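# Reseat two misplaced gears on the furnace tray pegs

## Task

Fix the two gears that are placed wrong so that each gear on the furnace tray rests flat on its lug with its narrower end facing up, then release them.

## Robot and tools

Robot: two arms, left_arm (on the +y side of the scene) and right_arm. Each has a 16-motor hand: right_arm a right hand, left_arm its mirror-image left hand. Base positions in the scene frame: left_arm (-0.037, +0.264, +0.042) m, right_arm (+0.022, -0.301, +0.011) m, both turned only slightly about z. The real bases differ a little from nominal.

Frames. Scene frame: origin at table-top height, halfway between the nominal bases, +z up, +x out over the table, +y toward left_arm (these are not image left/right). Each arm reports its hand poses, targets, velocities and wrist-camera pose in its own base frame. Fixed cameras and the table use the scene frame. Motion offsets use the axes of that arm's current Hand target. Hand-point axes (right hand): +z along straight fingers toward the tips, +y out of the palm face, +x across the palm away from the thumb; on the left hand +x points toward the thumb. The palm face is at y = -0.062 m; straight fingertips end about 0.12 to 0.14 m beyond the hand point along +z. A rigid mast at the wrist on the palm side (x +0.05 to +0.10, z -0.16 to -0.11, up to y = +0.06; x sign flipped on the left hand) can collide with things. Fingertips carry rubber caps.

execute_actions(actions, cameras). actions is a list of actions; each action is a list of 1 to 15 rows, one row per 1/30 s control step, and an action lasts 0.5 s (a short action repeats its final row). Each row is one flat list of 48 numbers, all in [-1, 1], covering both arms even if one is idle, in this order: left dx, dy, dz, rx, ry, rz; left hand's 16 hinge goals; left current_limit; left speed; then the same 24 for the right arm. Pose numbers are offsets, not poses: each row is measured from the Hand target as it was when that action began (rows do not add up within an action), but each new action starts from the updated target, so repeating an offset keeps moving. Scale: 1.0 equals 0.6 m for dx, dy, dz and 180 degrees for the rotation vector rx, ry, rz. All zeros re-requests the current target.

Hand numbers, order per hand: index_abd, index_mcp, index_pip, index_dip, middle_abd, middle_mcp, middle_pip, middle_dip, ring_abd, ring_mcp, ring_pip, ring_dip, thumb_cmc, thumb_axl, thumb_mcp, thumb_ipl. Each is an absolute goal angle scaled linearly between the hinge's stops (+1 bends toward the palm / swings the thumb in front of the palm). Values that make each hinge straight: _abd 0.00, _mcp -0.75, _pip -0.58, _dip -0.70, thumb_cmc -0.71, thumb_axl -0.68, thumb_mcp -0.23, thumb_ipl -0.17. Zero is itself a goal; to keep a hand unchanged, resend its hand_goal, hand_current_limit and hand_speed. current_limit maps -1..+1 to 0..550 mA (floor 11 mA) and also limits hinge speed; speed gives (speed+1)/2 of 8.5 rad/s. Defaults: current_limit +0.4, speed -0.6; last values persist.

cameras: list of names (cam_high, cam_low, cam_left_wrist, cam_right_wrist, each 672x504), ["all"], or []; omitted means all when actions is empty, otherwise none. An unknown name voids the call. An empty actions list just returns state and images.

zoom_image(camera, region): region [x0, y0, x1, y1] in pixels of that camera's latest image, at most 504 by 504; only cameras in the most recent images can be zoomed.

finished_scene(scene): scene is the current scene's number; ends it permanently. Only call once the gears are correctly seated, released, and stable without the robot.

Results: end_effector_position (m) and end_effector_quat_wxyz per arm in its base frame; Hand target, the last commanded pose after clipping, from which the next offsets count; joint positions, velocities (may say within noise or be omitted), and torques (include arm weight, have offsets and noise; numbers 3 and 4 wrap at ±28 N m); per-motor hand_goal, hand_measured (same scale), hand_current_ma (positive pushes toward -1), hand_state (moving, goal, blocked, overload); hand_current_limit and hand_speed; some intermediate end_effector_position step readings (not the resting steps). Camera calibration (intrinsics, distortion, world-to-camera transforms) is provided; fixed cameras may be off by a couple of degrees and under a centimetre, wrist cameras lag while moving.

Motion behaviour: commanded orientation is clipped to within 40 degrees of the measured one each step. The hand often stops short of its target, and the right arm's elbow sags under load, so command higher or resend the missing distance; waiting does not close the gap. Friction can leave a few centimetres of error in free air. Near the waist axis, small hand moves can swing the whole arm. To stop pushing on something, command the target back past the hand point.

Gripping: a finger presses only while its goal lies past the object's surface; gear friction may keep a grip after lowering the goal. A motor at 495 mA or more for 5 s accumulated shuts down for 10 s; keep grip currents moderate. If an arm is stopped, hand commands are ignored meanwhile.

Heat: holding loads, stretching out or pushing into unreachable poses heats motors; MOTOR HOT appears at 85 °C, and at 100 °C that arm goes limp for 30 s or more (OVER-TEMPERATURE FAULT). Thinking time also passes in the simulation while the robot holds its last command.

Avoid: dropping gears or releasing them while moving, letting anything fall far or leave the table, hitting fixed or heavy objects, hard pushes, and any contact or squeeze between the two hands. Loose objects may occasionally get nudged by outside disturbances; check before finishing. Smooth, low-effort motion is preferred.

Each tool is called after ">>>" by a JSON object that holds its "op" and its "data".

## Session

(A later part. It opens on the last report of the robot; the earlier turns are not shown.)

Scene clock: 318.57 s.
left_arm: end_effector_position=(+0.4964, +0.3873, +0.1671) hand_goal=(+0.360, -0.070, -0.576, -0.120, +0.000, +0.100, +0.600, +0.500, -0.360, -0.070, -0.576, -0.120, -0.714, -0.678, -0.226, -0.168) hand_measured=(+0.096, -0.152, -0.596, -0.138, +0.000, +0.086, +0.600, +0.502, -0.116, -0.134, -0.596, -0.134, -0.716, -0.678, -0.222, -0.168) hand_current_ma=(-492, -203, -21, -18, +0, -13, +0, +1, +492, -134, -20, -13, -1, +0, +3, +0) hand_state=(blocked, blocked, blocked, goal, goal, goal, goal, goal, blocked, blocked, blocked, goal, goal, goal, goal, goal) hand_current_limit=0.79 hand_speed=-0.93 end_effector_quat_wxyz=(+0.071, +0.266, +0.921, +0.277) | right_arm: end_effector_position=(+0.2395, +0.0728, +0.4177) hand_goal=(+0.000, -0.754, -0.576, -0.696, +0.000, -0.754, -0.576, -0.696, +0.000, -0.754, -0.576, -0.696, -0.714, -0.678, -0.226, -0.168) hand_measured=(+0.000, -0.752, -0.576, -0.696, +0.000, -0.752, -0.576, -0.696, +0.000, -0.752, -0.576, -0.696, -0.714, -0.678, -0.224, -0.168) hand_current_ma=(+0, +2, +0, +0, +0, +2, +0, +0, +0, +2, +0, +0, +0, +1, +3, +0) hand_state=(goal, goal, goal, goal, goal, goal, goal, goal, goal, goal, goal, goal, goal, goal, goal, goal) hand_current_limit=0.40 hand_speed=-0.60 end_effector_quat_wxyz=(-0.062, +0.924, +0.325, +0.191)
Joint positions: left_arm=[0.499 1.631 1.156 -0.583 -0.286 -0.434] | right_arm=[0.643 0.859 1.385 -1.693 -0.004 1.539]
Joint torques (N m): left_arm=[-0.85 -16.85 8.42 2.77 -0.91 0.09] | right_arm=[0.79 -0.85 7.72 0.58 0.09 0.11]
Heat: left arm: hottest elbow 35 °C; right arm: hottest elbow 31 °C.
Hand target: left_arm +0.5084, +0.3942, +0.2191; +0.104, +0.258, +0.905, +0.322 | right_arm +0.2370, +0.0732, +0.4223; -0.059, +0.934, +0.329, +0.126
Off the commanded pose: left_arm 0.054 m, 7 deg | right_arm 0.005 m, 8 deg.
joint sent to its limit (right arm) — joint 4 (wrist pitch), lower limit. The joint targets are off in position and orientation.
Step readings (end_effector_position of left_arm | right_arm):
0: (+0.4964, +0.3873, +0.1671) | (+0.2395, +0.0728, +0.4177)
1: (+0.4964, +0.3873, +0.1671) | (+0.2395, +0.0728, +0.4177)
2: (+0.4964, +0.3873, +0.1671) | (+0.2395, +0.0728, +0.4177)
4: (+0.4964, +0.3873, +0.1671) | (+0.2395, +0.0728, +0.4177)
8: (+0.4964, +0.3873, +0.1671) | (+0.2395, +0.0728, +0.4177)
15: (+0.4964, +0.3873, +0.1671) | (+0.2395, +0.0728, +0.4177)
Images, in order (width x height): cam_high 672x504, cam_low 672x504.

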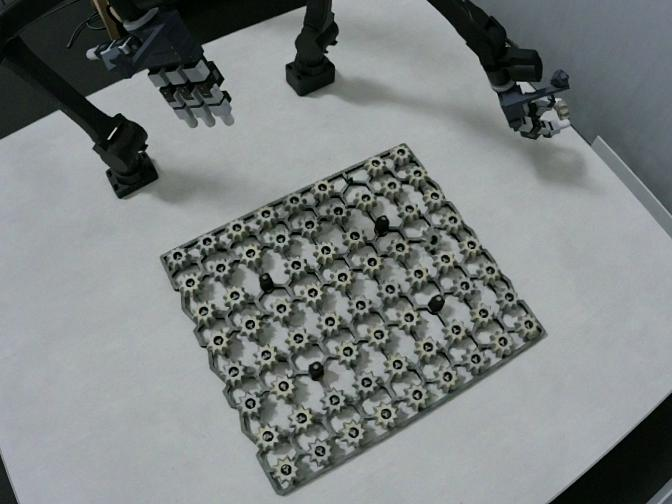

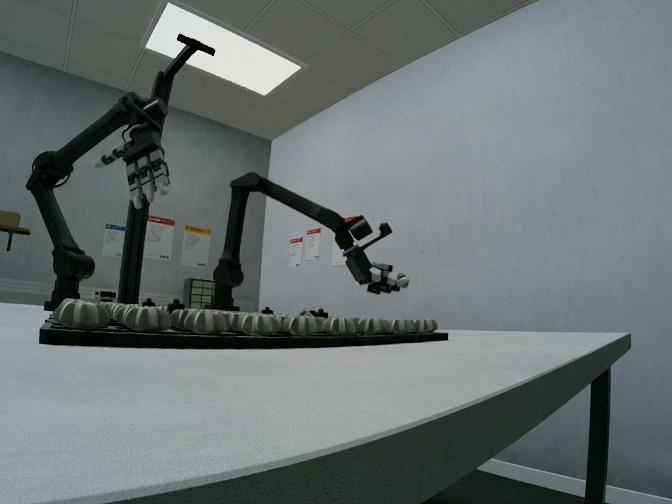

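>>> {"op": "execute_actions", "data": {"actions": [[[-0.0005,-0.0225,0.0074,0,0,0,0.36,-0.07,-0.576,-0.12,0,0.1,0.6,0.5,-0.36,-0.07,-0.576,-0.12,-0.714,-0.678,-0.226,-0.168,0.79,-0.93,0,0,0,0,0,0,0,-0.754,-0.576,-0.696,0,-0.754,-0.576,-0.696,0,-0.754,-0.576,-0.696,-0.714,-0.678,-0.226,-0.168,0.4,-0.6]],[[-0.0005,-0.0225,0.0074,0,0,0,0.36,-0.07,-0.576,-0.12,0,0.1,0.6,0.5,-0.36,-0.07,-0.576,-0.12,-0.714,-0.678,-0.226,-0.168,0.79,-0.93,0,0,0,0,0,0,0,-0.754,-0.576,-0.696,0,-0.754,-0.576,-0.696,0,-0.754,-0.576,-0.696,-0.714,-0.678,-0.226,-0.168,0.4,-0.6]],[[-0.0005,-0.0225,0.0074,0,0,0,0.36,-0.07,-0.576,-0.12,0,0.1,0.6,0.5,-0.36,-0.07,-0.576,-0.12,-0.714,-0.678,-0.226,-0.168,0.79,-0.93,0,0,0,0,0,0,0,-0.754,-0.576,-0.696,0,-0.754,-0.576,-0.696,0,-0.754,-0.576,-0.696,-0.714,-0.678,-0.226,-0.168,0.4,-0.6]],[[-0.0005,-0.0225,0.0074,0,0,0,0.36,-0.07,-0.576,-0.12,0,0.1,0.6,0.5,-0.36,-0.07,-0.576,-0.12,-0.714,-0.678,-0.226,-0.168,0.79,-0.93,0,0,0,0,0,0,0,-0.754,-0.576,-0.696,0,-0.754,-0.576,-0.696,0,-0.754,-0.576,-0.696,-0.714,-0.678,-0.226,-0.168,0.4,-0.6]],[[-0.0005,-0.0225,0.0074,0,0,0,0.36,-0.07,-0.576,-0.12,0,0.1,0.6,0.5,-0.36,-0.07,-0.576,-0.12,-0.714,-0.678,-0.226,-0.168,0.79,-0.93,0,0,0,0,0,0,0,-0.754,-0.576,-0.696,0,-0.754,-0.576,-0.696,0,-0.754,-0.576,-0.696,-0.714,-0.678,-0.226,-0.168,0.4,-0.6]],[[-0.0005,-0.0225,0.0074,0,0,0,0.36,-0.07,-0.576,-0.12,0,0.1,0.6,0.5,-0.36,-0.07,-0.576,-0.12,-0.714,-0.678,-0.226,-0.168,0.79,-0.93,0,0,0,0,0,0,0,-0.754,-0.576,-0.696,0,-0.754,-0.576,-0.696,0,-0.754,-0.576,-0.696,-0.714,-0.678,-0.226,-0.168,0.4,-0.6]]], "cameras": ["cam_high", "cam_low"]}}

>>> {"op": "zoom_image", "data": {"camera": "cam_high", "region": [460, 80, 580, 170]}}

>>> {"op": "zoom_image", "data": {"camera": "cam_low", "region": [330, 240, 450, 330]}}

Scene clock: 323.00 s.
left_arm: end_effector_position=(+0.4700, +0.3475, +0.1054) hand_goal=(+0.360, -0.070, -0.576, -0.120, +0.000, +0.100, +0.600, +0.500, -0.360, -0.070, -0.576, -0.120, -0.714, -0.678, -0.226, -0.168) hand_measured=(+0.096, -0.152, -0.596, -0.136, +0.000, +0.086, +0.600, +0.502, -0.116, -0.132, -0.596, -0.134, -0.716, -0.678, -0.222, -0.168) hand_current_ma=(-492, -203, -21, -15, +0, -13, +0, +1, +492, -126, -20, -12, -1, +0, +3, +0) hand_state=(blocked, blocked, blocked, goal, goal, goal, goal, goal, blocked, blocked, blocked, goal, goal, goal, goal, goal) hand_current_limit=0.79 hand_speed=-0.93 end_effector_quat_wxyz=(+0.070, +0.272, +0.918, +0.281) | right_arm: end_effector_position=(+0.2395, +0.0728, +0.4177) hand_goal=(+0.000, -0.754, -0.576, -0.696, +0.000, -0.754, -0.576, -0.696, +0.000, -0.754, -0.576, -0.696, -0.714, -0.678, -0.226, -0.168) hand_measured=(+0.000, -0.752, -0.576, -0.696, +0.000, -0.752, -0.576, -0.696, +0.000, -0.752, -0.576, -0.696, -0.714, -0.678, -0.224, -0.168) hand_current_ma=(+0, +2, +0, +0, +0, +2, +0, +0, +0, +2, +0, +0, +0, +1, +3, +0) hand_state=(goal, goal, goal, goal, goal, goal, goal, goal, goal, goal, goal, goal, goal, goal, goal, goal) hand_current_limit=0.40 hand_speed=-0.60 end_effector_quat_wxyz=(-0.062, +0.924, +0.325, +0.191)
Joint positions: left_arm=[0.45 1.626 0.954 -0.391 -0.313 -0.464] | right_arm=[0.643 0.859 1.385 -1.693 -0.004 1.539]
Joint torques (N m): left_arm=[-0.67 -14.86 7.62 2.8 -1.07 -0.09] | right_arm=[0.97 -0.91 7.73 0.61 0.09 0.11]
Heat: left arm: hottest elbow 35 °C; right arm: hottest elbow 31 °C.
Hand target: left_arm +0.4869, +0.3540, +0.1471; +0.104, +0.258, +0.905, +0.322 | right_arm +0.2370, +0.0732, +0.4223; -0.059, +0.934, +0.329, +0.126
Off the commanded pose: left_arm 0.045 m, 6 deg | right_arm 0.005 m, 8 deg.
joint sent to its limit (right arm) — joint 4 (wrist pitch), lower limit. The joint targets are off in position and orientation.
Step readings (end_effector_position of left_arm | right_arm):
0: (+0.4964, +0.3873, +0.1671) | (+0.2395, +0.0728, +0.4177)
1: (+0.4964, +0.3873, +0.1671) | (+0.2395, +0.0728, +0.4177)
2: (+0.4962, +0.3872, +0.1666) | (+0.2395, +0.0728, +0.4177)
4: (+0.4947, +0.3867, +0.1648) | (+0.2395, +0.0728, +0.4177)
8: (+0.4909, +0.3846, +0.1578) | (+0.2395, +0.0728, +0.4177)
15: (+0.4881, +0.3831, +0.1530) | (+0.2395, +0.0728, +0.4177)
16: (+0.4883, +0.3832, +0.1532) | (+0.2395, +0.0728, +0.4177)
17: (+0.4881, +0.3833, +0.1531) | (+0.2395, +0.0728, +0.4177)
19: (+0.4884, +0.3830, +0.1535) | (+0.2395, +0.0728, +0.4177)
23: (+0.4858, +0.3794, +0.1469) | (+0.2395, +0.0728, +0.4177)
30: (+0.4845, +0.3766, +0.1429) | (+0.2395, +0.0728, +0.4177)
31: (+0.4853, +0.3760, +0.1431) | (+0.2395, +0.0728, +0.4177)
32: (+0.4853, +0.3763, +0.1433) | (+0.2395, +0.0728, +0.4177)
34: (+0.4850, +0.3753, +0.1426) | (+0.2395, +0.0728, +0.4177)
38: (+0.4825, +0.3722, +0.1370) | (+0.2395, +0.0728, +0.4177)
45: (+0.4809, +0.3695, +0.1330) | (+0.2395, +0.0728, +0.4177)
46: (+0.4809, +0.3688, +0.1326) | (+0.2395, +0.0728, +0.4177)
47: (+0.4815, +0.3691, +0.1334) | (+0.2395, +0.0728, +0.4177)
49: (+0.4806, +0.3692, +0.1322) | (+0.2395, +0.0728, +0.4177)
53: (+0.4782, +0.3654, +0.1267) | (+0.2395, +0.0728, +0.4177)
60: (+0.4771, +0.3619, +0.1228) | (+0.2395, +0.0728, +0.4177)
61: (+0.4772, +0.3621, +0.1230) | (+0.2395, +0.0728, +0.4177)
62: (+0.4772, +0.3623, +0.1232) | (+0.2395, +0.0728, +0.4177)
64: (+0.4772, +0.3616, +0.1224) | (+0.2395, +0.0728, +0.4177)
68: (+0.4740, +0.3585, +0.1170) | (+0.2395, +0.0728, +0.4177)
75: (+0.4729, +0.3552, +0.1134) | (+0.2395, +0.0728, +0.4177)
76: (+0.4730, +0.3555, +0.1138) | (+0.2395, +0.0728, +0.4177)
77: (+0.4729, +0.3554, +0.1136) | (+0.2395, +0.0728, +0.4177)
79: (+0.4728, +0.3550, +0.1133) | (+0.2395, +0.0728, +0.4177)
83: (+0.4700, +0.3522, +0.1087) | (+0.2395, +0.0728, +0.4177)
90: (+0.4692, +0.3480, +0.1049) | (+0.2395, +0.0728, +0.4177)
Images, in order (width x height): cam_high 672x504, cam_low 672x504.

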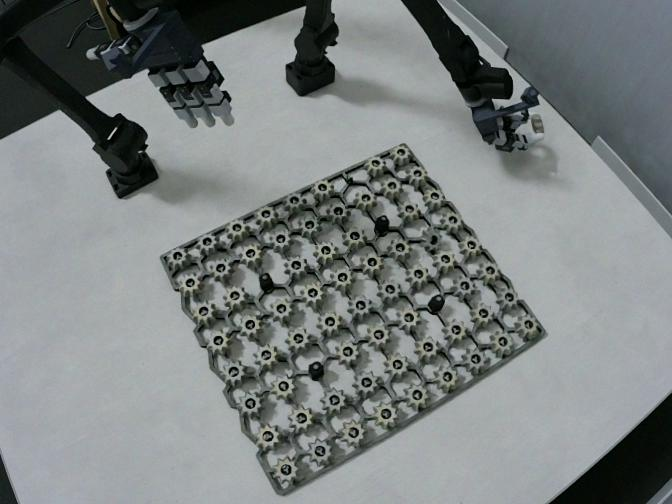

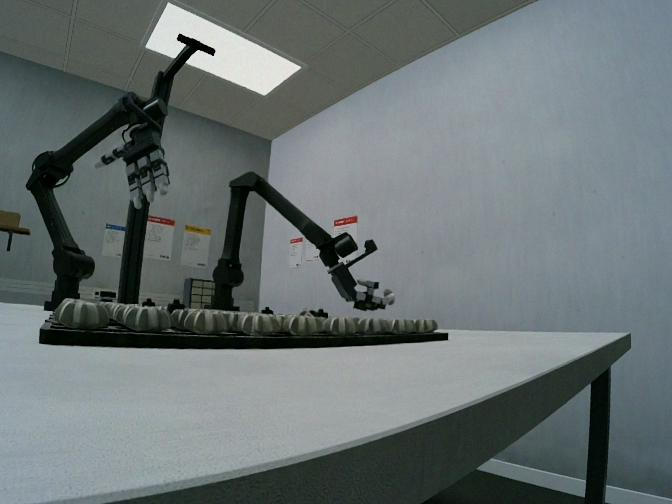

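Scaled by 4.200 from the camera's 672x504 image, which has a finer 960x720 frame.

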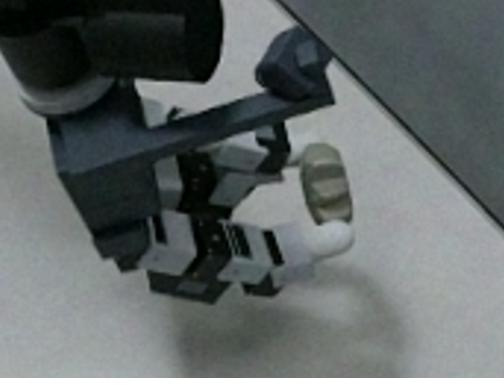

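Scaled by 4.200 from the camera's 672x504 image, which has a finer 960x720 frame.

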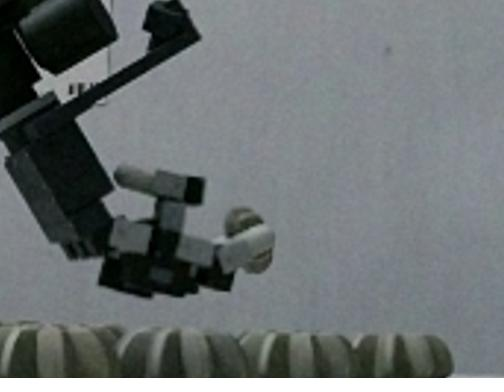

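>>> {"op": "execute_actions", "data": {"actions": [[[-0.0005,-0.0225,0.0074,0,0,0,0.36,-0.07,-0.576,-0.12,0,0.1,0.6,0.5,-0.36,-0.07,-0.576,-0.12,-0.714,-0.678,-0.226,-0.168,0.79,-0.93,0,0,0,0,0,0,0,-0.754,-0.576,-0.696,0,-0.754,-0.576,-0.696,0,-0.754,-0.576,-0.696,-0.714,-0.678,-0.226,-0.168,0.4,-0.6]],[[-0.0005,-0.0225,0.0074,0,0,0,0.36,-0.07,-0.576,-0.12,0,0.1,0.6,0.5,-0.36,-0.07,-0.576,-0.12,-0.714,-0.678,-0.226,-0.168,0.79,-0.93,0,0,0,0,0,0,0,-0.754,-0.576,-0.696,0,-0.754,-0.576,-0.696,0,-0.754,-0.576,-0.696,-0.714,-0.678,-0.226,-0.168,0.4,-0.6]],[[-0.0005,-0.015,0.018,0,0,0,0.36,-0.07,-0.576,-0.12,0,0.1,0.6,0.5,-0.36,-0.07,-0.576,-0.12,-0.714,-0.678,-0.226,-0.168,0.79,-0.93,0,0,0,0,0,0,0,-0.754,-0.576,-0.696,0,-0.754,-0.576,-0.696,0,-0.754,-0.576,-0.696,-0.714,-0.678,-0.226,-0.168,0.4,-0.6]],[[-0.0005,-0.015,0.018,0,0,0,0.36,-0.07,-0.576,-0.12,0,0.1,0.6,0.5,-0.36,-0.07,-0.576,-0.12,-0.714,-0.678,-0.226,-0.168,0.79,-0.93,0,0,0,0,0,0,0,-0.754,-0.576,-0.696,0,-0.754,-0.576,-0.696,0,-0.754,-0.576,-0.696,-0.714,-0.678,-0.226,-0.168,0.4,-0.6]]], "cameras": ["cam_high", "cam_low"]}}

>>> {"op": "zoom_image", "data": {"camera": "cam_high", "region": [460, 80, 580, 170]}}

>>> {"op": "zoom_image", "data": {"camera": "cam_low", "region": [330, 240, 450, 330]}}

Scene clock: 325.80 s.
left_arm: end_effector_position=(+0.4621, +0.3339, +0.0610) hand_goal=(+0.360, -0.070, -0.576, -0.120, +0.000, +0.100, +0.600, +0.500, -0.360, -0.070, -0.576, -0.120, -0.714, -0.678, -0.226, -0.168) hand_measured=(+0.096, -0.152, -0.596, -0.136, +0.000, +0.086, +0.600, +0.502, -0.116, -0.132, -0.596, -0.134, -0.716, -0.678, -0.222, -0.168) hand_current_ma=(-492, -203, -21, -15, +0, -13, +0, +1, +492, -126, -20, -12, -1, +0, +3, +0) hand_state=(blocked, blocked, blocked, goal, goal, goal, goal, goal, blocked, blocked, blocked, goal, goal, goal, goal, goal) hand_current_limit=0.79 hand_speed=-0.93 end_effector_quat_wxyz=(+0.073, +0.270, +0.917, +0.286) | right_arm: end_effector_position=(+0.2395, +0.0728, +0.4177) hand_goal=(+0.000, -0.754, -0.576, -0.696, +0.000, -0.754, -0.576, -0.696, +0.000, -0.754, -0.576, -0.696, -0.714, -0.678, -0.226, -0.168) hand_measured=(+0.000, -0.752, -0.576, -0.696, +0.000, -0.752, -0.576, -0.696, +0.000, -0.752, -0.576, -0.696, -0.714, -0.678, -0.224, -0.168) hand_current_ma=(+0, +2, +0, +0, +0, +2, +0, +0, +0, +2, +0, +0, +0, +1, +3, +0) hand_state=(goal, goal, goal, goal, goal, goal, goal, goal, goal, goal, goal, goal, goal, goal, goal, goal) hand_current_limit=0.40 hand_speed=-0.60 end_effector_quat_wxyz=(-0.062, +0.924, +0.325, +0.191)
Joint positions: left_arm=[0.428 1.688 0.872 -0.244 -0.327 -0.484] | right_arm=[0.643 0.859 1.385 -1.693 -0.004 1.539]
Joint torques (N m): left_arm=[-0.85 -13.33 6.82 2.81 -1.07 -0.11] | right_arm=[1.03 -0.85 7.75 0.61 0.09 0.11]
Heat: left arm: hottest elbow 35 °C; right arm: hottest elbow 31 °C.
Hand target: left_arm +0.4807, +0.3398, +0.0950; +0.104, +0.258, +0.905, +0.322 | right_arm +0.2370, +0.0732, +0.4223; -0.059, +0.934, +0.329, +0.126
Off the commanded pose: left_arm 0.039 m, 6 deg | right_arm 0.005 m, 8 deg.
joint sent to its limit (right arm) — joint 4 (wrist pitch), lower limit. The joint targets are off in position and orientation.
Step readings (end_effector_position of left_arm | right_arm):
0: (+0.4700, +0.3475, +0.1054) | (+0.2395, +0.0728, +0.4177)
1: (+0.4700, +0.3475, +0.1054) | (+0.2395, +0.0728, +0.4177)
2: (+0.4697, +0.3476, +0.1053) | (+0.2395, +0.0728, +0.4177)
4: (+0.4690, +0.3476, +0.1046) | (+0.2395, +0.0728, +0.4177)
8: (+0.4661, +0.3451, +0.1005) | (+0.2395, +0.0728, +0.4177)
15: (+0.4654, +0.3420, +0.0978) | (+0.2395, +0.0728, +0.4177)
16: (+0.4656, +0.3421, +0.0980) | (+0.2395, +0.0728, +0.4177)
17: (+0.4654, +0.3421, +0.0978) | (+0.2395, +0.0728, +0.4177)
19: (+0.4650, +0.3418, +0.0977) | (+0.2395, +0.0728, +0.4177)
23: (+0.4627, +0.3381, +0.0932) | (+0.2395, +0.0728, +0.4177)
30: (+0.4622, +0.3342, +0.0888) | (+0.2395, +0.0728, +0.4177)
31: (+0.4621, +0.3344, +0.0890) | (+0.2395, +0.0728, +0.4177)
32: (+0.4627, +0.3347, +0.0889) | (+0.2395, +0.0728, +0.4177)
34: (+0.4643, +0.3346, +0.0888) | (+0.2395, +0.0728, +0.4177)
38: (+0.4651, +0.3352, +0.0832) | (+0.2395, +0.0728, +0.4177)
45: (+0.4620, +0.3336, +0.0742) | (+0.2395, +0.0728, +0.4177)
46: (+0.4621, +0.3338, +0.0746) | (+0.2395, +0.0728, +0.4177)
47: (+0.4618, +0.3337, +0.0736) | (+0.2395, +0.0728, +0.4177)
49: (+0.4636, +0.3346, +0.0742) | (+0.2395, +0.0728, +0.4177)
53: (+0.4649, +0.3352, +0.0691) | (+0.2395, +0.0728, +0.4177)
60: (+0.4616, +0.3337, +0.0605) | (+0.2395, +0.0728, +0.4177)
Images, in order (width x height): cam_high 672x504, cam_low 672x504.

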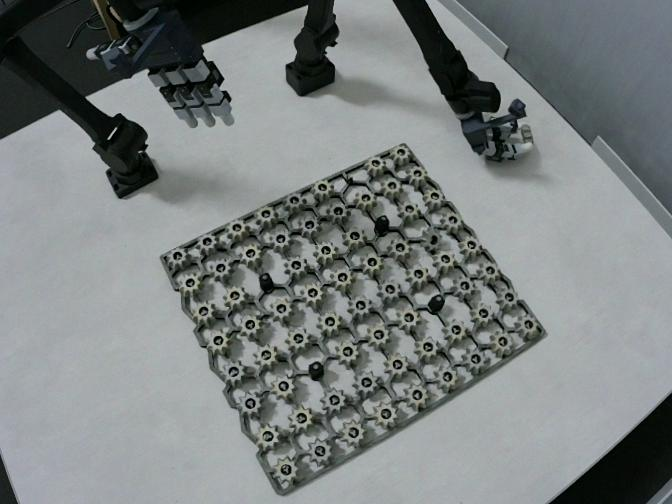

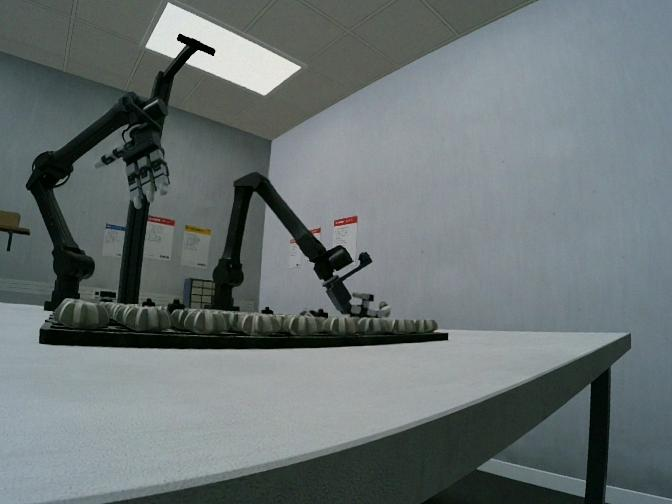

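Scaled by 4.200 from the camera's 672x504 image, which has a finer 960x720 frame.

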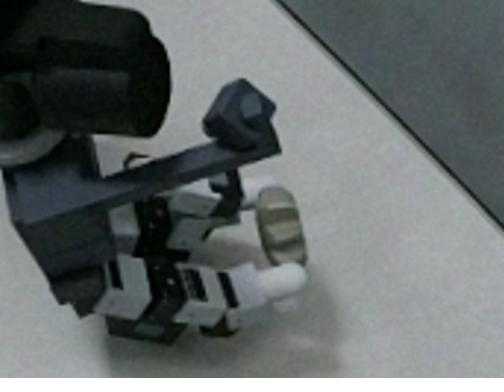

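Scaled by 4.200 from the camera's 672x504 image, which has a finer 960x720 frame.

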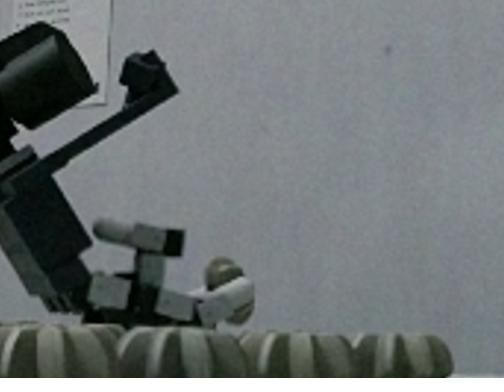

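>>> {"op": "execute_actions", "data": {"actions": [[[0,-0.0064,0.0077,0,0,0,0.36,-0.07,-0.576,-0.12,0,0.1,0.6,0.5,-0.36,-0.07,-0.576,-0.12,-0.714,-0.678,-0.226,-0.168,0.79,-0.93,0,0,0,0,0,0,0,-0.754,-0.576,-0.696,0,-0.754,-0.576,-0.696,0,-0.754,-0.576,-0.696,-0.714,-0.678,-0.226,-0.168,0.4,-0.6]],[[0,-0.0064,0.0077,0,0,0,0.36,-0.07,-0.576,-0.12,0,0.1,0.6,0.5,-0.36,-0.07,-0.576,-0.12,-0.714,-0.678,-0.226,-0.168,0.79,-0.93,0,0,0,0,0,0,0,-0.754,-0.576,-0.696,0,-0.754,-0.576,-0.696,0,-0.754,-0.576,-0.696,-0.714,-0.678,-0.226,-0.168,0.4,-0.6]]], "cameras": ["cam_high"]}}

>>> {"op": "zoom_image", "data": {"camera": "cam_high", "region": [460, 80, 580, 170]}}

Scene clock: 327.50 s.
left_arm: end_effector_position=(+0.4625, +0.3341, +0.0512) hand_goal=(+0.360, -0.070, -0.576, -0.120, +0.000, +0.100, +0.600, +0.500, -0.360, -0.070, -0.576, -0.120, -0.714, -0.678, -0.226, -0.168) hand_measured=(+0.096, -0.152, -0.596, -0.136, +0.000, +0.086, +0.600, +0.502, -0.116, -0.132, -0.596, -0.134, -0.716, -0.678, -0.222, -0.168) hand_current_ma=(-492, -203, -21, -15, +0, -13, +0, +1, +492, -126, -20, -12, -1, +0, +3, +0) hand_state=(blocked, blocked, blocked, goal, goal, goal, goal, goal, blocked, blocked, blocked, goal, goal, goal, goal, goal) hand_current_limit=0.79 hand_speed=-0.93 end_effector_quat_wxyz=(+0.075, +0.269, +0.916, +0.287) | right_arm: end_effector_position=(+0.2395, +0.0728, +0.4177) hand_goal=(+0.000, -0.754, -0.576, -0.696, +0.000, -0.754, -0.576, -0.696, +0.000, -0.754, -0.576, -0.696, -0.714, -0.678, -0.226, -0.168) hand_measured=(+0.000, -0.752, -0.576, -0.696, +0.000, -0.752, -0.576, -0.696, +0.000, -0.752, -0.576, -0.696, -0.714, -0.678, -0.224, -0.168) hand_current_ma=(+0, +2, +0, +0, +0, +2, +0, +0, +0, +2, +0, +0, +0, +1, +3, +0) hand_state=(goal, goal, goal, goal, goal, goal, goal, goal, goal, goal, goal, goal, goal, goal, goal, goal) hand_current_limit=0.40 hand_speed=-0.60 end_effector_quat_wxyz=(-0.062, +0.924, +0.325, +0.191)
Joint positions: left_arm=[0.428 1.711 0.865 -0.209 -0.327 -0.484] | right_arm=[0.643 0.859 1.385 -1.693 -0.004 1.539]
Joint torques (N m): left_arm=[-0.79 -13.51 6.48 2.85 -1.08 -0.1] | right_arm=[0.91 -0.85 7.75 0.59 0.09 0.11]
Heat: left arm: hottest elbow 35 °C; right arm: hottest elbow 31 °C.
Hand target: left_arm +0.4809, +0.3397, +0.0829; +0.104, +0.258, +0.905, +0.322 | right_arm +0.2370, +0.0732, +0.4223; -0.059, +0.934, +0.329, +0.126
Off the commanded pose: left_arm 0.037 m, 5 deg | right_arm 0.005 m, 8 deg.
joint sent to its limit (right arm) — joint 4 (wrist pitch), lower limit. The joint targets are off in position and orientation.
Step readings (end_effector_position of left_arm | right_arm):
0: (+0.4621, +0.3339, +0.0610) | (+0.2395, +0.0728, +0.4177)
1: (+0.4623, +0.3340, +0.0613) | (+0.2395, +0.0728, +0.4177)
2: (+0.4623, +0.3340, +0.0613) | (+0.2395, +0.0728, +0.4177)
4: (+0.4629, +0.3343, +0.0612) | (+0.2395, +0.0728, +0.4177)
8: (+0.4639, +0.3348, +0.0603) | (+0.2395, +0.0728, +0.4177)
15: (+0.4639, +0.3348, +0.0589) | (+0.2395, +0.0728, +0.4177)
16: (+0.4639, +0.3348, +0.0589) | (+0.2395, +0.0728, +0.4177)
17: (+0.4640, +0.3348, +0.0583) | (+0.2395, +0.0728, +0.4177)
19: (+0.4642, +0.3349, +0.0578) | (+0.2395, +0.0728, +0.4177)
23: (+0.4643, +0.3349, +0.0551) | (+0.2395, +0.0728, +0.4177)
30: (+0.4621, +0.3339, +0.0507) | (+0.2395, +0.0728, +0.4177)
Images, in order (width x height): cam_high 672x504.

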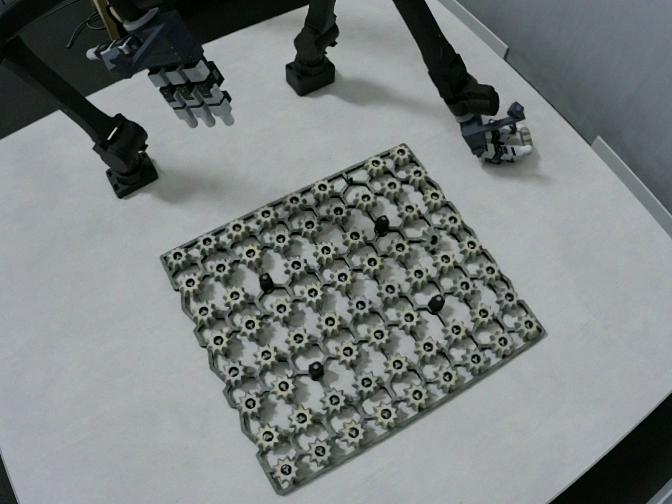

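Scaled by 4.200 from the camera's 672x504 image, which has a finer 960x720 frame.

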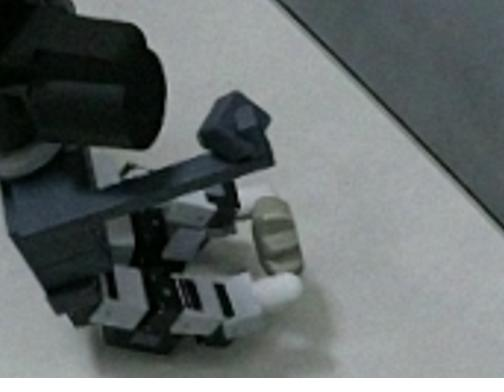

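>>> {"op": "execute_actions", "data": {"actions": [[[0,-0.0064,0.0077,0,0,0,0.36,-0.07,-0.576,-0.12,0,0.1,0.6,0.5,-0.36,-0.07,-0.576,-0.12,-0.714,-0.678,-0.226,-0.168,0.79,-0.93,0,0,0,0,0,0,0,-0.754,-0.576,-0.696,0,-0.754,-0.576,-0.696,0,-0.754,-0.576,-0.696,-0.714,-0.678,-0.226,-0.168,0.4,-0.6]],[[0,-0.0064,0.0077,0,0,0,0.36,-0.07,-0.576,-0.12,0,0.1,0.6,0.5,-0.36,-0.07,-0.576,-0.12,-0.714,-0.678,-0.226,-0.168,0.79,-0.93,0,0,0,0,0,0,0,-0.754,-0.576,-0.696,0,-0.754,-0.576,-0.696,0,-0.754,-0.576,-0.696,-0.714,-0.678,-0.226,-0.168,0.4,-0.6]]], "cameras": ["cam_high"]}}

>>> {"op": "zoom_image", "data": {"camera": "cam_high", "region": [460, 80, 580, 170]}}

Scene clock: 329.03 s.
left_arm: end_effector_position=(+0.4644, +0.3355, +0.0445) hand_goal=(+0.360, -0.070, -0.576, -0.120, +0.000, +0.100, +0.600, +0.500, -0.360, -0.070, -0.576, -0.120, -0.714, -0.678, -0.226, -0.168) hand_measured=(+0.096, -0.150, -0.598, -0.136, +0.000, +0.086, +0.600, +0.502, -0.118, -0.130, -0.596, -0.134, -0.716, -0.678, -0.222, -0.168) hand_current_ma=(-492, -194, -23, -15, +0, -13, +0, +1, +492, -125, -20, -11, -1, +0, +3, +0) hand_state=(blocked, blocked, blocked, goal, goal, goal, goal, goal, blocked, blocked, blocked, goal, goal, goal, goal, goal) hand_current_limit=0.79 hand_speed=-0.93 end_effector_quat_wxyz=(+0.078, +0.268, +0.915, +0.292) | right_arm: end_effector_position=(+0.2395, +0.0728, +0.4177) hand_goal=(+0.000, -0.754, -0.576, -0.696, +0.000, -0.754, -0.576, -0.696, +0.000, -0.754, -0.576, -0.696, -0.714, -0.678, -0.226, -0.168) hand_measured=(+0.000, -0.752, -0.576, -0.696, +0.000, -0.752, -0.576, -0.696, +0.000, -0.752, -0.576, -0.696, -0.714, -0.678, -0.224, -0.168) hand_current_ma=(+0, +2, +0, +0, +0, +2, +0, +0, +0, +2, +0, +0, +0, +1, +3, +0) hand_state=(goal, goal, goal, goal, goal, goal, goal, goal, goal, goal, goal, goal, goal, goal, goal, goal) hand_current_limit=0.40 hand_speed=-0.60 end_effector_quat_wxyz=(-0.062, +0.924, +0.325, +0.191)
Joint positions: left_arm=[0.428 1.732 0.861 -0.173 -0.33 -0.484] | right_arm=[0.643 0.859 1.385 -1.693 -0.004 1.539]
Joint torques (N m): left_arm=[-0.73 -13.1 6.22 2.85 -1 -0.09] | right_arm=[0.97 -0.85 7.73 0.58 0.08 0.11]
Heat: left arm: hottest elbow 34 °C; right arm: hottest elbow 31 °C.
Hand target: left_arm +0.4811, +0.3395, +0.0709; +0.104, +0.258, +0.905, +0.322 | right_arm +0.2370, +0.0732, +0.4223; -0.059, +0.934, +0.329, +0.126
Off the commanded pose: left_arm 0.031 m, 5 deg | right_arm 0.005 m, 8 deg.
joint sent to its limit (right arm) — joint 4 (wrist pitch), lower limit. The joint targets are off in position and orientation.
Step readings (end_effector_position of left_arm | right_arm):
0: (+0.4625, +0.3341, +0.0512) | (+0.2395, +0.0728, +0.4177)
1: (+0.4625, +0.3341, +0.0512) | (+0.2395, +0.0728, +0.4177)
2: (+0.4625, +0.3341, +0.0512) | (+0.2395, +0.0728, +0.4177)
4: (+0.4632, +0.3344, +0.0506) | (+0.2395, +0.0728, +0.4177)
8: (+0.4639, +0.3347, +0.0485) | (+0.2395, +0.0728, +0.4177)
15: (+0.4637, +0.3347, +0.0463) | (+0.2395, +0.0728, +0.4177)
16: (+0.4633, +0.3345, +0.0459) | (+0.2395, +0.0728, +0.4177)
17: (+0.4636, +0.3346, +0.0462) | (+0.2395, +0.0728, +0.4177)
19: (+0.4635, +0.3346, +0.0455) | (+0.2395, +0.0728, +0.4177)
23: (+0.4639, +0.3352, +0.0446) | (+0.2395, +0.0728, +0.4177)
30: (+0.4642, +0.3354, +0.0442) | (+0.2395, +0.0728, +0.4177)
Images, in order (width x height): cam_high 672x504.

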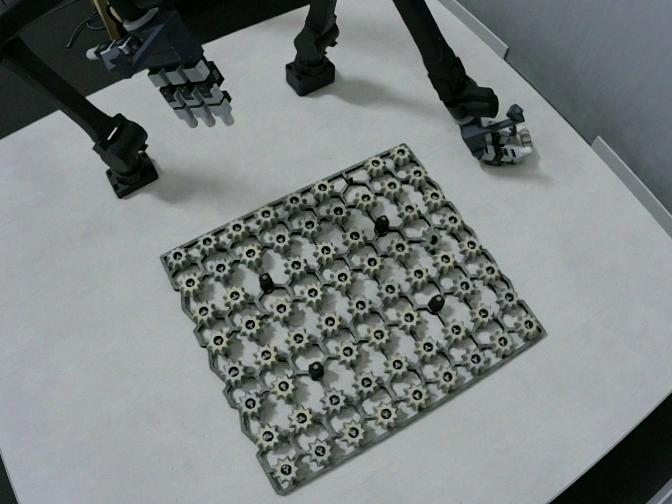

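Scaled by 4.200 from the camera's 672x504 image, which has a finer 960x720 frame.

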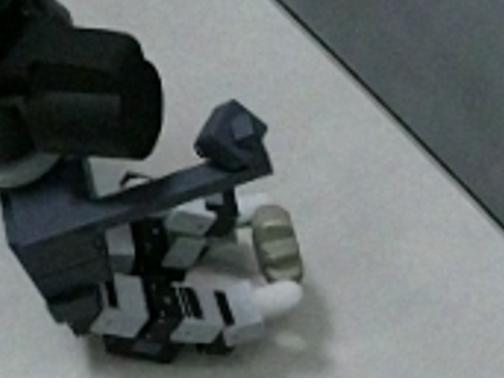

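>>> {"op": "execute_actions", "data": {"actions": [[[0,-0.0064,0.0077,0,0,0,0.36,-0.07,-0.576,-0.12,0,0.1,0.6,0.5,-0.36,-0.07,-0.576,-0.12,-0.714,-0.678,-0.226,-0.168,0.79,-0.93,0,0,0,0,0,0,0,-0.754,-0.576,-0.696,0,-0.754,-0.576,-0.696,0,-0.754,-0.576,-0.696,-0.714,-0.678,-0.226,-0.168,0.4,-0.6]]], "cameras": ["cam_high"]}}

>>> {"op": "zoom_image", "data": {"camera": "cam_high", "region": [460, 80, 580, 170]}}

Scene clock: 330.03 s.
left_arm: end_effector_position=(+0.4663, +0.3368, +0.0440) hand_goal=(+0.360, -0.070, -0.576, -0.120, +0.000, +0.100, +0.600, +0.500, -0.360, -0.070, -0.576, -0.120, -0.714, -0.678, -0.226, -0.168) hand_measured=(+0.096, -0.146, -0.598, -0.136, +0.000, +0.086, +0.600, +0.502, -0.118, -0.130, -0.596, -0.132, -0.716, -0.678, -0.222, -0.168) hand_current_ma=(-492, -180, -23, -15, +0, -13, +0, +1, +492, -123, -20, -9, -1, +0, +3, +0) hand_state=(blocked, blocked, blocked, goal, goal, goal, goal, goal, blocked, blocked, blocked, goal, goal, goal, goal, goal) hand_current_limit=0.79 hand_speed=-0.93 end_effector_quat_wxyz=(+0.081, +0.266, +0.914, +0.297) | right_arm: end_effector_position=(+0.2395, +0.0728, +0.4177) hand_goal=(+0.000, -0.754, -0.576, -0.696, +0.000, -0.754, -0.576, -0.696, +0.000, -0.754, -0.576, -0.696, -0.714, -0.678, -0.226, -0.168) hand_measured=(+0.000, -0.752, -0.576, -0.696, +0.000, -0.752, -0.576, -0.696, +0.000, -0.752, -0.576, -0.696, -0.714, -0.678, -0.224, -0.168) hand_current_ma=(+0, +2, +0, +0, +0, +2, +0, +0, +0, +2, +0, +0, +0, +1, +3, +0) hand_state=(goal, goal, goal, goal, goal, goal, goal, goal, goal, goal, goal, goal, goal, goal, goal, goal) hand_current_limit=0.40 hand_speed=-0.60 end_effector_quat_wxyz=(-0.062, +0.924, +0.325, +0.191)
Joint positions: left_arm=[0.428 1.74 0.861 -0.153 -0.333 -0.484] | right_arm=[0.643 0.859 1.385 -1.693 -0.004 1.539]
Joint torques (N m): left_arm=[-1.03 -12.51 6.04 2.77 -0.87 -0.1] | right_arm=[0.91 -0.91 7.73 0.58 0.08 0.11]
Heat: left arm: hottest elbow 34 °C; right arm: hottest elbow 31 °C.
Hand target: left_arm +0.4812, +0.3394, +0.0649; +0.104, +0.258, +0.905, +0.322 | right_arm +0.2370, +0.0732, +0.4223; -0.059, +0.934, +0.329, +0.126
Off the commanded pose: left_arm 0.026 m, 4 deg | right_arm 0.005 m, 8 deg.
joint sent to its limit (right arm) — joint 4 (wrist pitch), lower limit. The joint targets are off in position and orientation.
Step readings (end_effector_position of left_arm | right_arm):
0: (+0.4644, +0.3355, +0.0445) | (+0.2395, +0.0728, +0.4177)
1: (+0.4644, +0.3355, +0.0445) | (+0.2395, +0.0728, +0.4177)
2: (+0.4646, +0.3356, +0.0448) | (+0.2395, +0.0728, +0.4177)
4: (+0.4649, +0.3359, +0.0440) | (+0.2395, +0.0728, +0.4177)
8: (+0.4658, +0.3366, +0.0440) | (+0.2395, +0.0728, +0.4177)
15: (+0.4661, +0.3367, +0.0437) | (+0.2395, +0.0728, +0.4177)
Images, in order (width x height): cam_high 672x504.

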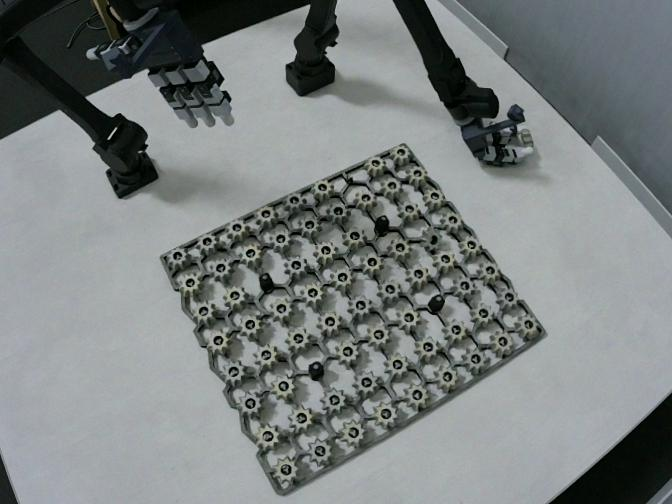

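Scaled by 4.200 from the camera's 672x504 image, which has a finer 960x720 frame.

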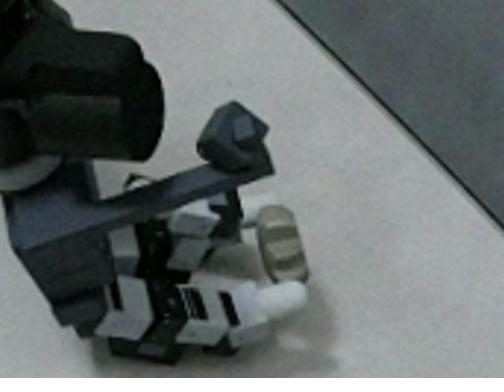

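>>> {"op": "execute_actions", "data": {"actions": [[[0,0,0,0,0,0,0.08,-0.07,-0.576,-0.12,0,0.1,0.6,0.5,-0.1,-0.07,-0.576,-0.12,-0.714,-0.678,-0.226,-0.168,0.79,-0.93,0,0,0,0,0,0,0,-0.754,-0.576,-0.696,0,-0.754,-0.576,-0.696,0,-0.754,-0.576,-0.696,-0.714,-0.678,-0.226,-0.168,0.4,-0.6]]], "cameras": ["cam_high"]}}

>>> {"op": "zoom_image", "data": {"camera": "cam_high", "region": [460, 80, 580, 170]}}

Scene clock: 331.80 s.
left_arm: end_effector_position=(+0.4712, +0.3335, +0.0471) hand_goal=(+0.080, -0.070, -0.576, -0.120, +0.000, +0.100, +0.600, +0.500, -0.100, -0.070, -0.576, -0.120, -0.714, -0.678, -0.226, -0.168) hand_measured=(+0.082, -0.092, -0.584, -0.122, +0.000, +0.086, +0.600, +0.502, -0.098, -0.086, -0.582, -0.122, -0.718, -0.678, -0.222, -0.168) hand_current_ma=(+0, -27, -4, -1, +0, -12, +0, +1, +0, -14, -3, -1, -2, +0, +3, +0) hand_state=(goal, blocked, goal, goal, goal, goal, goal, goal, goal, goal, goal, goal, goal, goal, goal, goal) hand_current_limit=0.79 hand_speed=-0.93 end_effector_quat_wxyz=(+0.086, +0.267, +0.911, +0.303) | right_arm: end_effector_position=(+0.2395, +0.0728, +0.4177) hand_goal=(+0.000, -0.754, -0.576, -0.696, +0.000, -0.754, -0.576, -0.696, +0.000, -0.754, -0.576, -0.696, -0.714, -0.678, -0.226, -0.168) hand_measured=(+0.000, -0.752, -0.576, -0.696, +0.000, -0.752, -0.576, -0.696, +0.000, -0.752, -0.576, -0.696, -0.714, -0.678, -0.224, -0.168) hand_current_ma=(+0, +2, +0, +0, +0, +2, +0, +0, +0, +2, +0, +0, +0, +1, +3, +0) hand_state=(goal, goal, goal, goal, goal, goal, goal, goal, goal, goal, goal, goal, goal, goal, goal, goal) hand_current_limit=0.40 hand_speed=-0.60 end_effector_quat_wxyz=(-0.062, +0.924, +0.325, +0.191)
Joint positions: left_arm=[0.418 1.74 0.861 -0.138 -0.339 -0.485] | right_arm=[0.643 0.859 1.385 -1.693 -0.004 1.539]
Joint torques (N m): left_arm=[-0.44 -12.92 6.01 2.21 -0.7 -0.09] | right_arm=[0.91 -0.85 7.75 0.62 0.08 0.12]
Heat: left arm: hottest elbow 34 °C; right arm: hottest elbow 31 °C.
Hand target: left_arm +0.4812, +0.3394, +0.0649; +0.104, +0.258, +0.905, +0.322 | right_arm +0.2370, +0.0732, +0.4223; -0.059, +0.934, +0.329, +0.126
Off the commanded pose: left_arm 0.021 m, 3 deg | right_arm 0.005 m, 8 deg.
joint sent to its limit (right arm) — joint 4 (wrist pitch), lower limit. The joint targets are off in position and orientation.
Step readings (end_effector_position of left_arm | right_arm):
0: (+0.4663, +0.3368, +0.0440) | (+0.2395, +0.0728, +0.4177)
1: (+0.4663, +0.3368, +0.0440) | (+0.2395, +0.0728, +0.4177)
2: (+0.4663, +0.3368, +0.0440) | (+0.2395, +0.0728, +0.4177)
4: (+0.4663, +0.3368, +0.0440) | (+0.2395, +0.0728, +0.4177)
8: (+0.4663, +0.3368, +0.0440) | (+0.2395, +0.0728, +0.4177)
15: (+0.4663, +0.3368, +0.0440) | (+0.2395, +0.0728, +0.4177)
Images, in order (width x height): cam_high 672x504.

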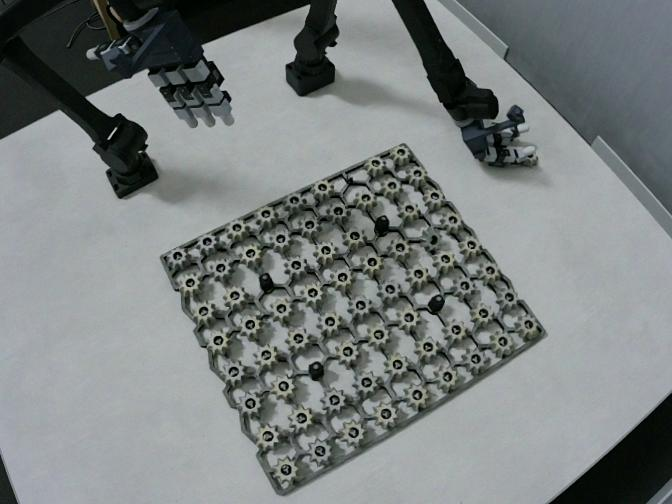

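Scaled by 4.200 from the camera's 672x504 image, which has a finer 960x720 frame.

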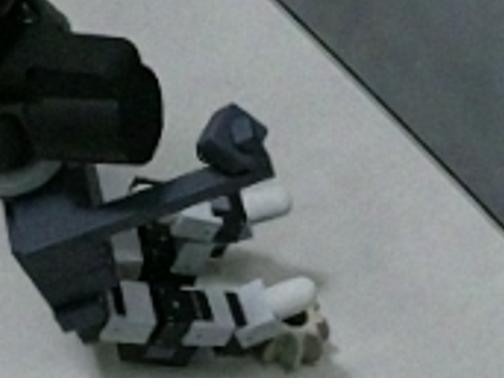

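>>> {"op": "execute_actions", "data": {"actions": []}}

>>> {"op": "zoom_image", "data": {"camera": "cam_high", "region": [500, 130, 560, 175]}}

>>> {"op": "zoom_image", "data": {"camera": "cam_low", "region": [310, 260, 410, 335]}}

Scene clock: 332.03 s.
left_arm: end_effector_position=(+0.4712, +0.3335, +0.0471) hand_goal=(+0.080, -0.070, -0.576, -0.120, +0.000, +0.100, +0.600, +0.500, -0.100, -0.070, -0.576, -0.120, -0.714, -0.678, -0.226, -0.168) hand_measured=(+0.082, -0.092, -0.584, -0.122, +0.000, +0.086, +0.600, +0.502, -0.098, -0.086, -0.582, -0.122, -0.718, -0.678, -0.222, -0.168) hand_current_ma=(+0, -27, -4, -1, +0, -12, +0, +1, +0, -14, -3, -1, -2, +0, +3, +0) hand_state=(goal, blocked, goal, goal, goal, goal, goal, goal, goal, goal, goal, goal, goal, goal, goal, goal) hand_current_limit=0.79 hand_speed=-0.93 end_effector_quat_wxyz=(+0.086, +0.267, +0.911, +0.303) | right_arm: end_effector_position=(+0.2395, +0.0728, +0.4177) hand_goal=(+0.000, -0.754, -0.576, -0.696, +0.000, -0.754, -0.576, -0.696, +0.000, -0.754, -0.576, -0.696, -0.714, -0.678, -0.226, -0.168) hand_measured=(+0.000, -0.752, -0.576, -0.696, +0.000, -0.752, -0.576, -0.696, +0.000, -0.752, -0.576, -0.696, -0.714, -0.678, -0.224, -0.168) hand_current_ma=(+0, +2, +0, +0, +0, +2, +0, +0, +0, +2, +0, +0, +0, +1, +3, +0) hand_state=(goal, goal, goal, goal, goal, goal, goal, goal, goal, goal, goal, goal, goal, goal, goal, goal) hand_current_limit=0.40 hand_speed=-0.60 end_effector_quat_wxyz=(-0.062, +0.924, +0.325, +0.191)
Joint positions: left_arm=[0.418 1.74 0.861 -0.138 -0.339 -0.485] | right_arm=[0.643 0.859 1.385 -1.693 -0.004 1.539]
Joint velocities: within noise
Joint torques (N m): left_arm=[-0.44 -12.51 5.97 2.22 -0.67 -0.08] | right_arm=[0.97 -0.85 7.75 0.62 0.09 0.11]
Heat: left arm: hottest elbow 34 °C; right arm: hottest elbow 31 °C.
Hand target: left_arm +0.4812, +0.3394, +0.0649; +0.104, +0.258, +0.905, +0.322 | right_arm +0.2370, +0.0732, +0.4223; -0.059, +0.934, +0.329, +0.126
Off the commanded pose: left_arm 0.021 m, 3 deg | right_arm 0.005 m, 8 deg.
camera_calibration:
cam_left_wrist: T_world_to_cam=[[0.380805, -0.843766, -0.378216, 0.0854675], [-0.814017, -0.499931, 0.295712, 0.48395], [-0.438593, 0.195265, -0.877216, 0.304657], [0, 0, 0, 1]] pos_world=[0.495018, 0.254567, 0.156465]
cam_right_wrist: T_world_to_cam=[[-0.168482, -0.941088, -0.293202, 0.259848], [-0.888044, 0.0158295, 0.459486, -0.0210968], [-0.427776, 0.337791, -0.838394, 0.557436], [0, 0, 0, 1]] pos_world=[0.263502, 0.0565772, 0.553232]

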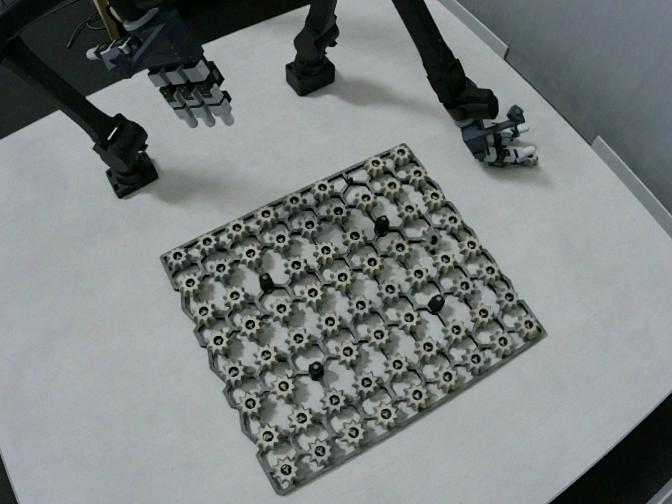

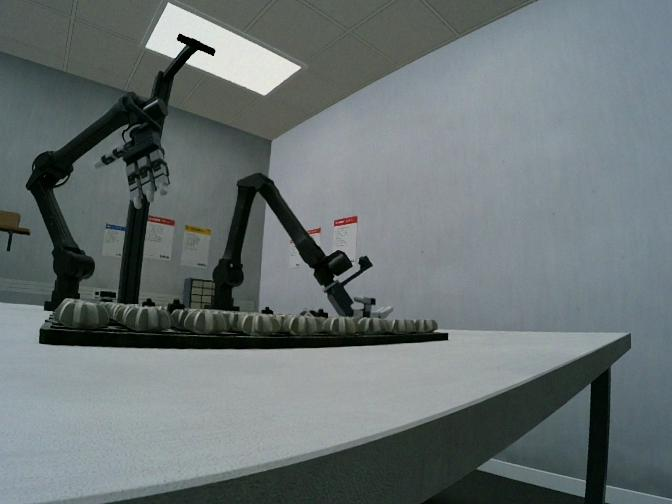

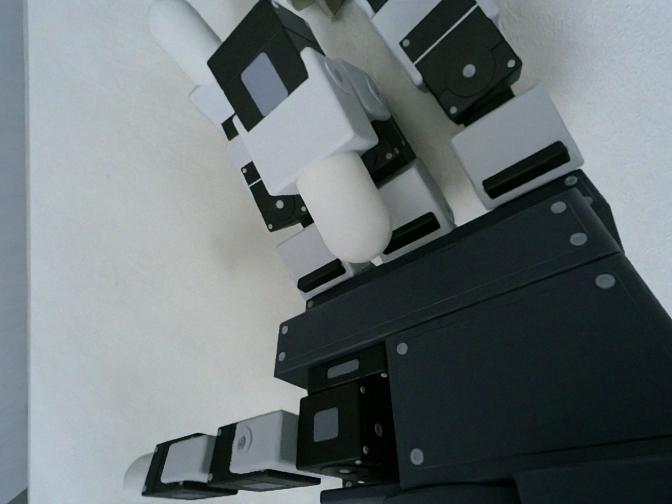

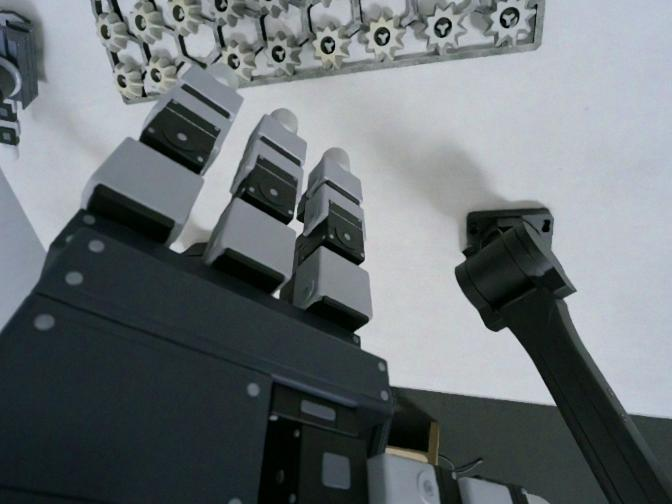

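Scaled by 8.400 from the camera's 672x504 image, which has a finer 960x720 frame.

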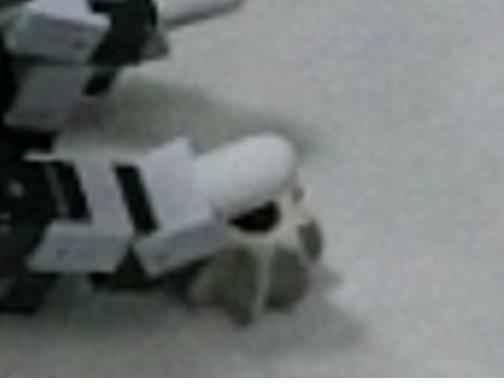

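Scaled by 5.040 from the camera's 672x504 image, which has a finer 960x720 frame.

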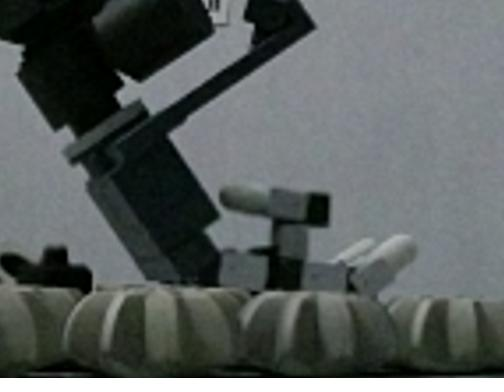

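>>> {"op": "execute_actions", "data": {"actions": [[[0,0.0128,-0.0154,0,0,0,0.08,-0.09,-0.576,-0.12,0,0.1,0.6,0.5,-0.1,-0.09,-0.576,-0.12,-0.714,-0.678,-0.226,-0.168,0.4,-0.8,0,0,0,0,0,0,0,-0.754,-0.576,-0.696,0,-0.754,-0.576,-0.696,0,-0.754,-0.576,-0.696,-0.714,-0.678,-0.226,-0.168,0.4,-0.6]],[[0,0.0192,-0.0231,0,0,0,0.08,-0.09,-0.576,-0.12,0,0.1,0.6,0.5,-0.1,-0.09,-0.576,-0.12,-0.714,-0.678,-0.226,-0.168,0.4,-0.8,0,0,0,0,0,0,0,-0.754,-0.576,-0.696,0,-0.754,-0.576,-0.696,0,-0.754,-0.576,-0.696,-0.714,-0.678,-0.226,-0.168,0.4,-0.6]],[[0,0.0192,-0.0231,0,0,0,0.08,-0.09,-0.576,-0.12,0,0.1,0.6,0.5,-0.1,-0.09,-0.576,-0.12,-0.714,-0.678,-0.226,-0.168,0.4,-0.8,0,0,0,0,0,0,0,-0.754,-0.576,-0.696,0,-0.754,-0.576,-0.696,0,-0.754,-0.576,-0.696,-0.714,-0.678,-0.226,-0.168,0.4,-0.6]],[[0,0.0192,-0.0231,0,0,0,0.08,-0.09,-0.576,-0.12,0,0.1,0.6,0.5,-0.1,-0.09,-0.576,-0.12,-0.714,-0.678,-0.226,-0.168,0.4,-0.8,0,0,0,0,0,0,0,-0.754,-0.576,-0.696,0,-0.754,-0.576,-0.696,0,-0.754,-0.576,-0.696,-0.714,-0.678,-0.226,-0.168,0.4,-0.6]]], "cameras": ["cam_high"]}}

>>> {"op": "zoom_image", "data": {"camera": "cam_high", "region": [480, 110, 570, 180]}}

Scene clock: 334.83 s.
left_arm: end_effector_position=(+0.4633, +0.3299, +0.0973) hand_goal=(+0.080, -0.090, -0.576, -0.120, +0.000, +0.100, +0.600, +0.500, -0.100, -0.090, -0.576, -0.120, -0.714, -0.678, -0.226, -0.168) hand_measured=(+0.082, -0.100, -0.584, -0.122, +0.000, +0.086, +0.600, +0.502, -0.098, -0.096, -0.582, -0.122, -0.718, -0.678, -0.222, -0.168) hand_current_ma=(+0, -6, -4, -1, +0, -12, +0, +1, +0, -4, -3, -1, -2, +0, +3, +0) hand_state=(goal, goal, goal, goal, goal, goal, goal, goal, goal, goal, goal, goal, goal, goal, goal, goal) hand_current_limit=0.40 hand_speed=-0.80 end_effector_quat_wxyz=(+0.083, +0.268, +0.912, +0.300) | right_arm: end_effector_position=(+0.2395, +0.0728, +0.4177) hand_goal=(+0.000, -0.754, -0.576, -0.696, +0.000, -0.754, -0.576, -0.696, +0.000, -0.754, -0.576, -0.696, -0.714, -0.678, -0.226, -0.168) hand_measured=(+0.000, -0.752, -0.576, -0.696, +0.000, -0.752, -0.576, -0.696, +0.000, -0.752, -0.576, -0.696, -0.714, -0.678, -0.224, -0.168) hand_current_ma=(+0, +2, +0, +0, +0, +2, +0, +0, +0, +2, +0, +0, +0, +1, +3, +0) hand_state=(goal, goal, goal, goal, goal, goal, goal, goal, goal, goal, goal, goal, goal, goal, goal, goal) hand_current_limit=0.40 hand_speed=-0.60 end_effector_quat_wxyz=(-0.062, +0.924, +0.325, +0.191)
Joint positions: left_arm=[0.418 1.613 0.878 -0.291 -0.339 -0.485] | right_arm=[0.643 0.859 1.385 -1.693 -0.004 1.539]
Joint torques (N m): left_arm=[-0.38 -12.86 9.2 1.01 -0.65 -0.05] | right_arm=[0.91 -0.91 7.75 0.59 0.08 0.11]
Heat: left arm: hottest elbow 34 °C; right arm: hottest elbow 31 °C.
Hand target: left_arm +0.4801, +0.3403, +0.1310; +0.104, +0.258, +0.905, +0.322 | right_arm +0.2370, +0.0732, +0.4223; -0.059, +0.934, +0.329, +0.126
Off the commanded pose: left_arm 0.039 m, 4 deg | right_arm 0.005 m, 8 deg.
joint sent to its limit (right arm) — joint 4 (wrist pitch), lower limit. The joint targets are off in position and orientation.
Step readings (end_effector_position of left_arm | right_arm):
0: (+0.4712, +0.3335, +0.0471) | (+0.2395, +0.0728, +0.4177)
1: (+0.4712, +0.3335, +0.0471) | (+0.2395, +0.0728, +0.4177)
2: (+0.4712, +0.3335, +0.0471) | (+0.2395, +0.0728, +0.4177)
4: (+0.4712, +0.3335, +0.0471) | (+0.2395, +0.0728, +0.4177)
8: (+0.4714, +0.3336, +0.0488) | (+0.2395, +0.0728, +0.4177)
15: (+0.4721, +0.3339, +0.0538) | (+0.2395, +0.0728, +0.4177)
16: (+0.4721, +0.3339, +0.0538) | (+0.2395, +0.0728, +0.4177)
17: (+0.4715, +0.3336, +0.0530) | (+0.2395, +0.0728, +0.4177)
19: (+0.4697, +0.3328, +0.0543) | (+0.2395, +0.0728, +0.4177)
23: (+0.4683, +0.3322, +0.0626) | (+0.2395, +0.0728, +0.4177)
30: (+0.4681, +0.3321, +0.0688) | (+0.2395, +0.0728, +0.4177)
31: (+0.4679, +0.3320, +0.0685) | (+0.2395, +0.0728, +0.4177)
32: (+0.4673, +0.3318, +0.0685) | (+0.2395, +0.0728, +0.4177)
34: (+0.4653, +0.3308, +0.0682) | (+0.2395, +0.0728, +0.4177)
38: (+0.4635, +0.3300, +0.0747) | (+0.2395, +0.0728, +0.4177)
45: (+0.4628, +0.3297, +0.0797) | (+0.2395, +0.0728, +0.4177)
46: (+0.4626, +0.3296, +0.0795) | (+0.2395, +0.0728, +0.4177)
47: (+0.4620, +0.3294, +0.0795) | (+0.2395, +0.0728, +0.4177)
49: (+0.4604, +0.3287, +0.0798) | (+0.2395, +0.0728, +0.4177)
53: (+0.4601, +0.3286, +0.0883) | (+0.2395, +0.0728, +0.4177)
60: (+0.4635, +0.3300, +0.0976) | (+0.2395, +0.0728, +0.4177)
Images, in order (width x height): cam_high 672x504.

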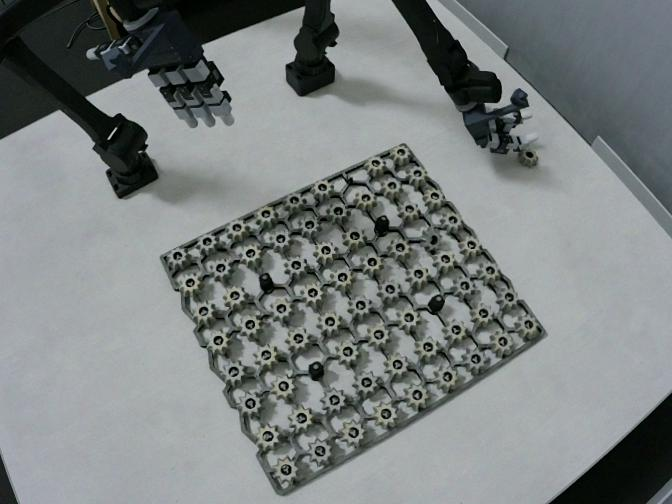

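Scaled by 5.600 from the camera's 672x504 image, which has a finer 960x720 frame.

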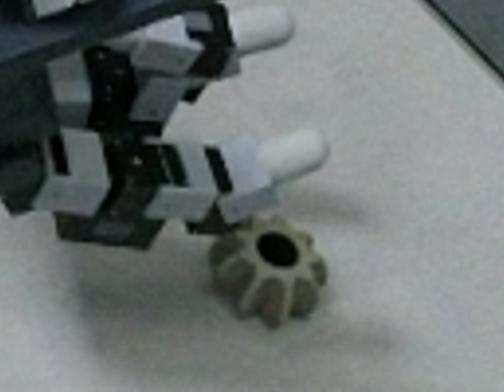

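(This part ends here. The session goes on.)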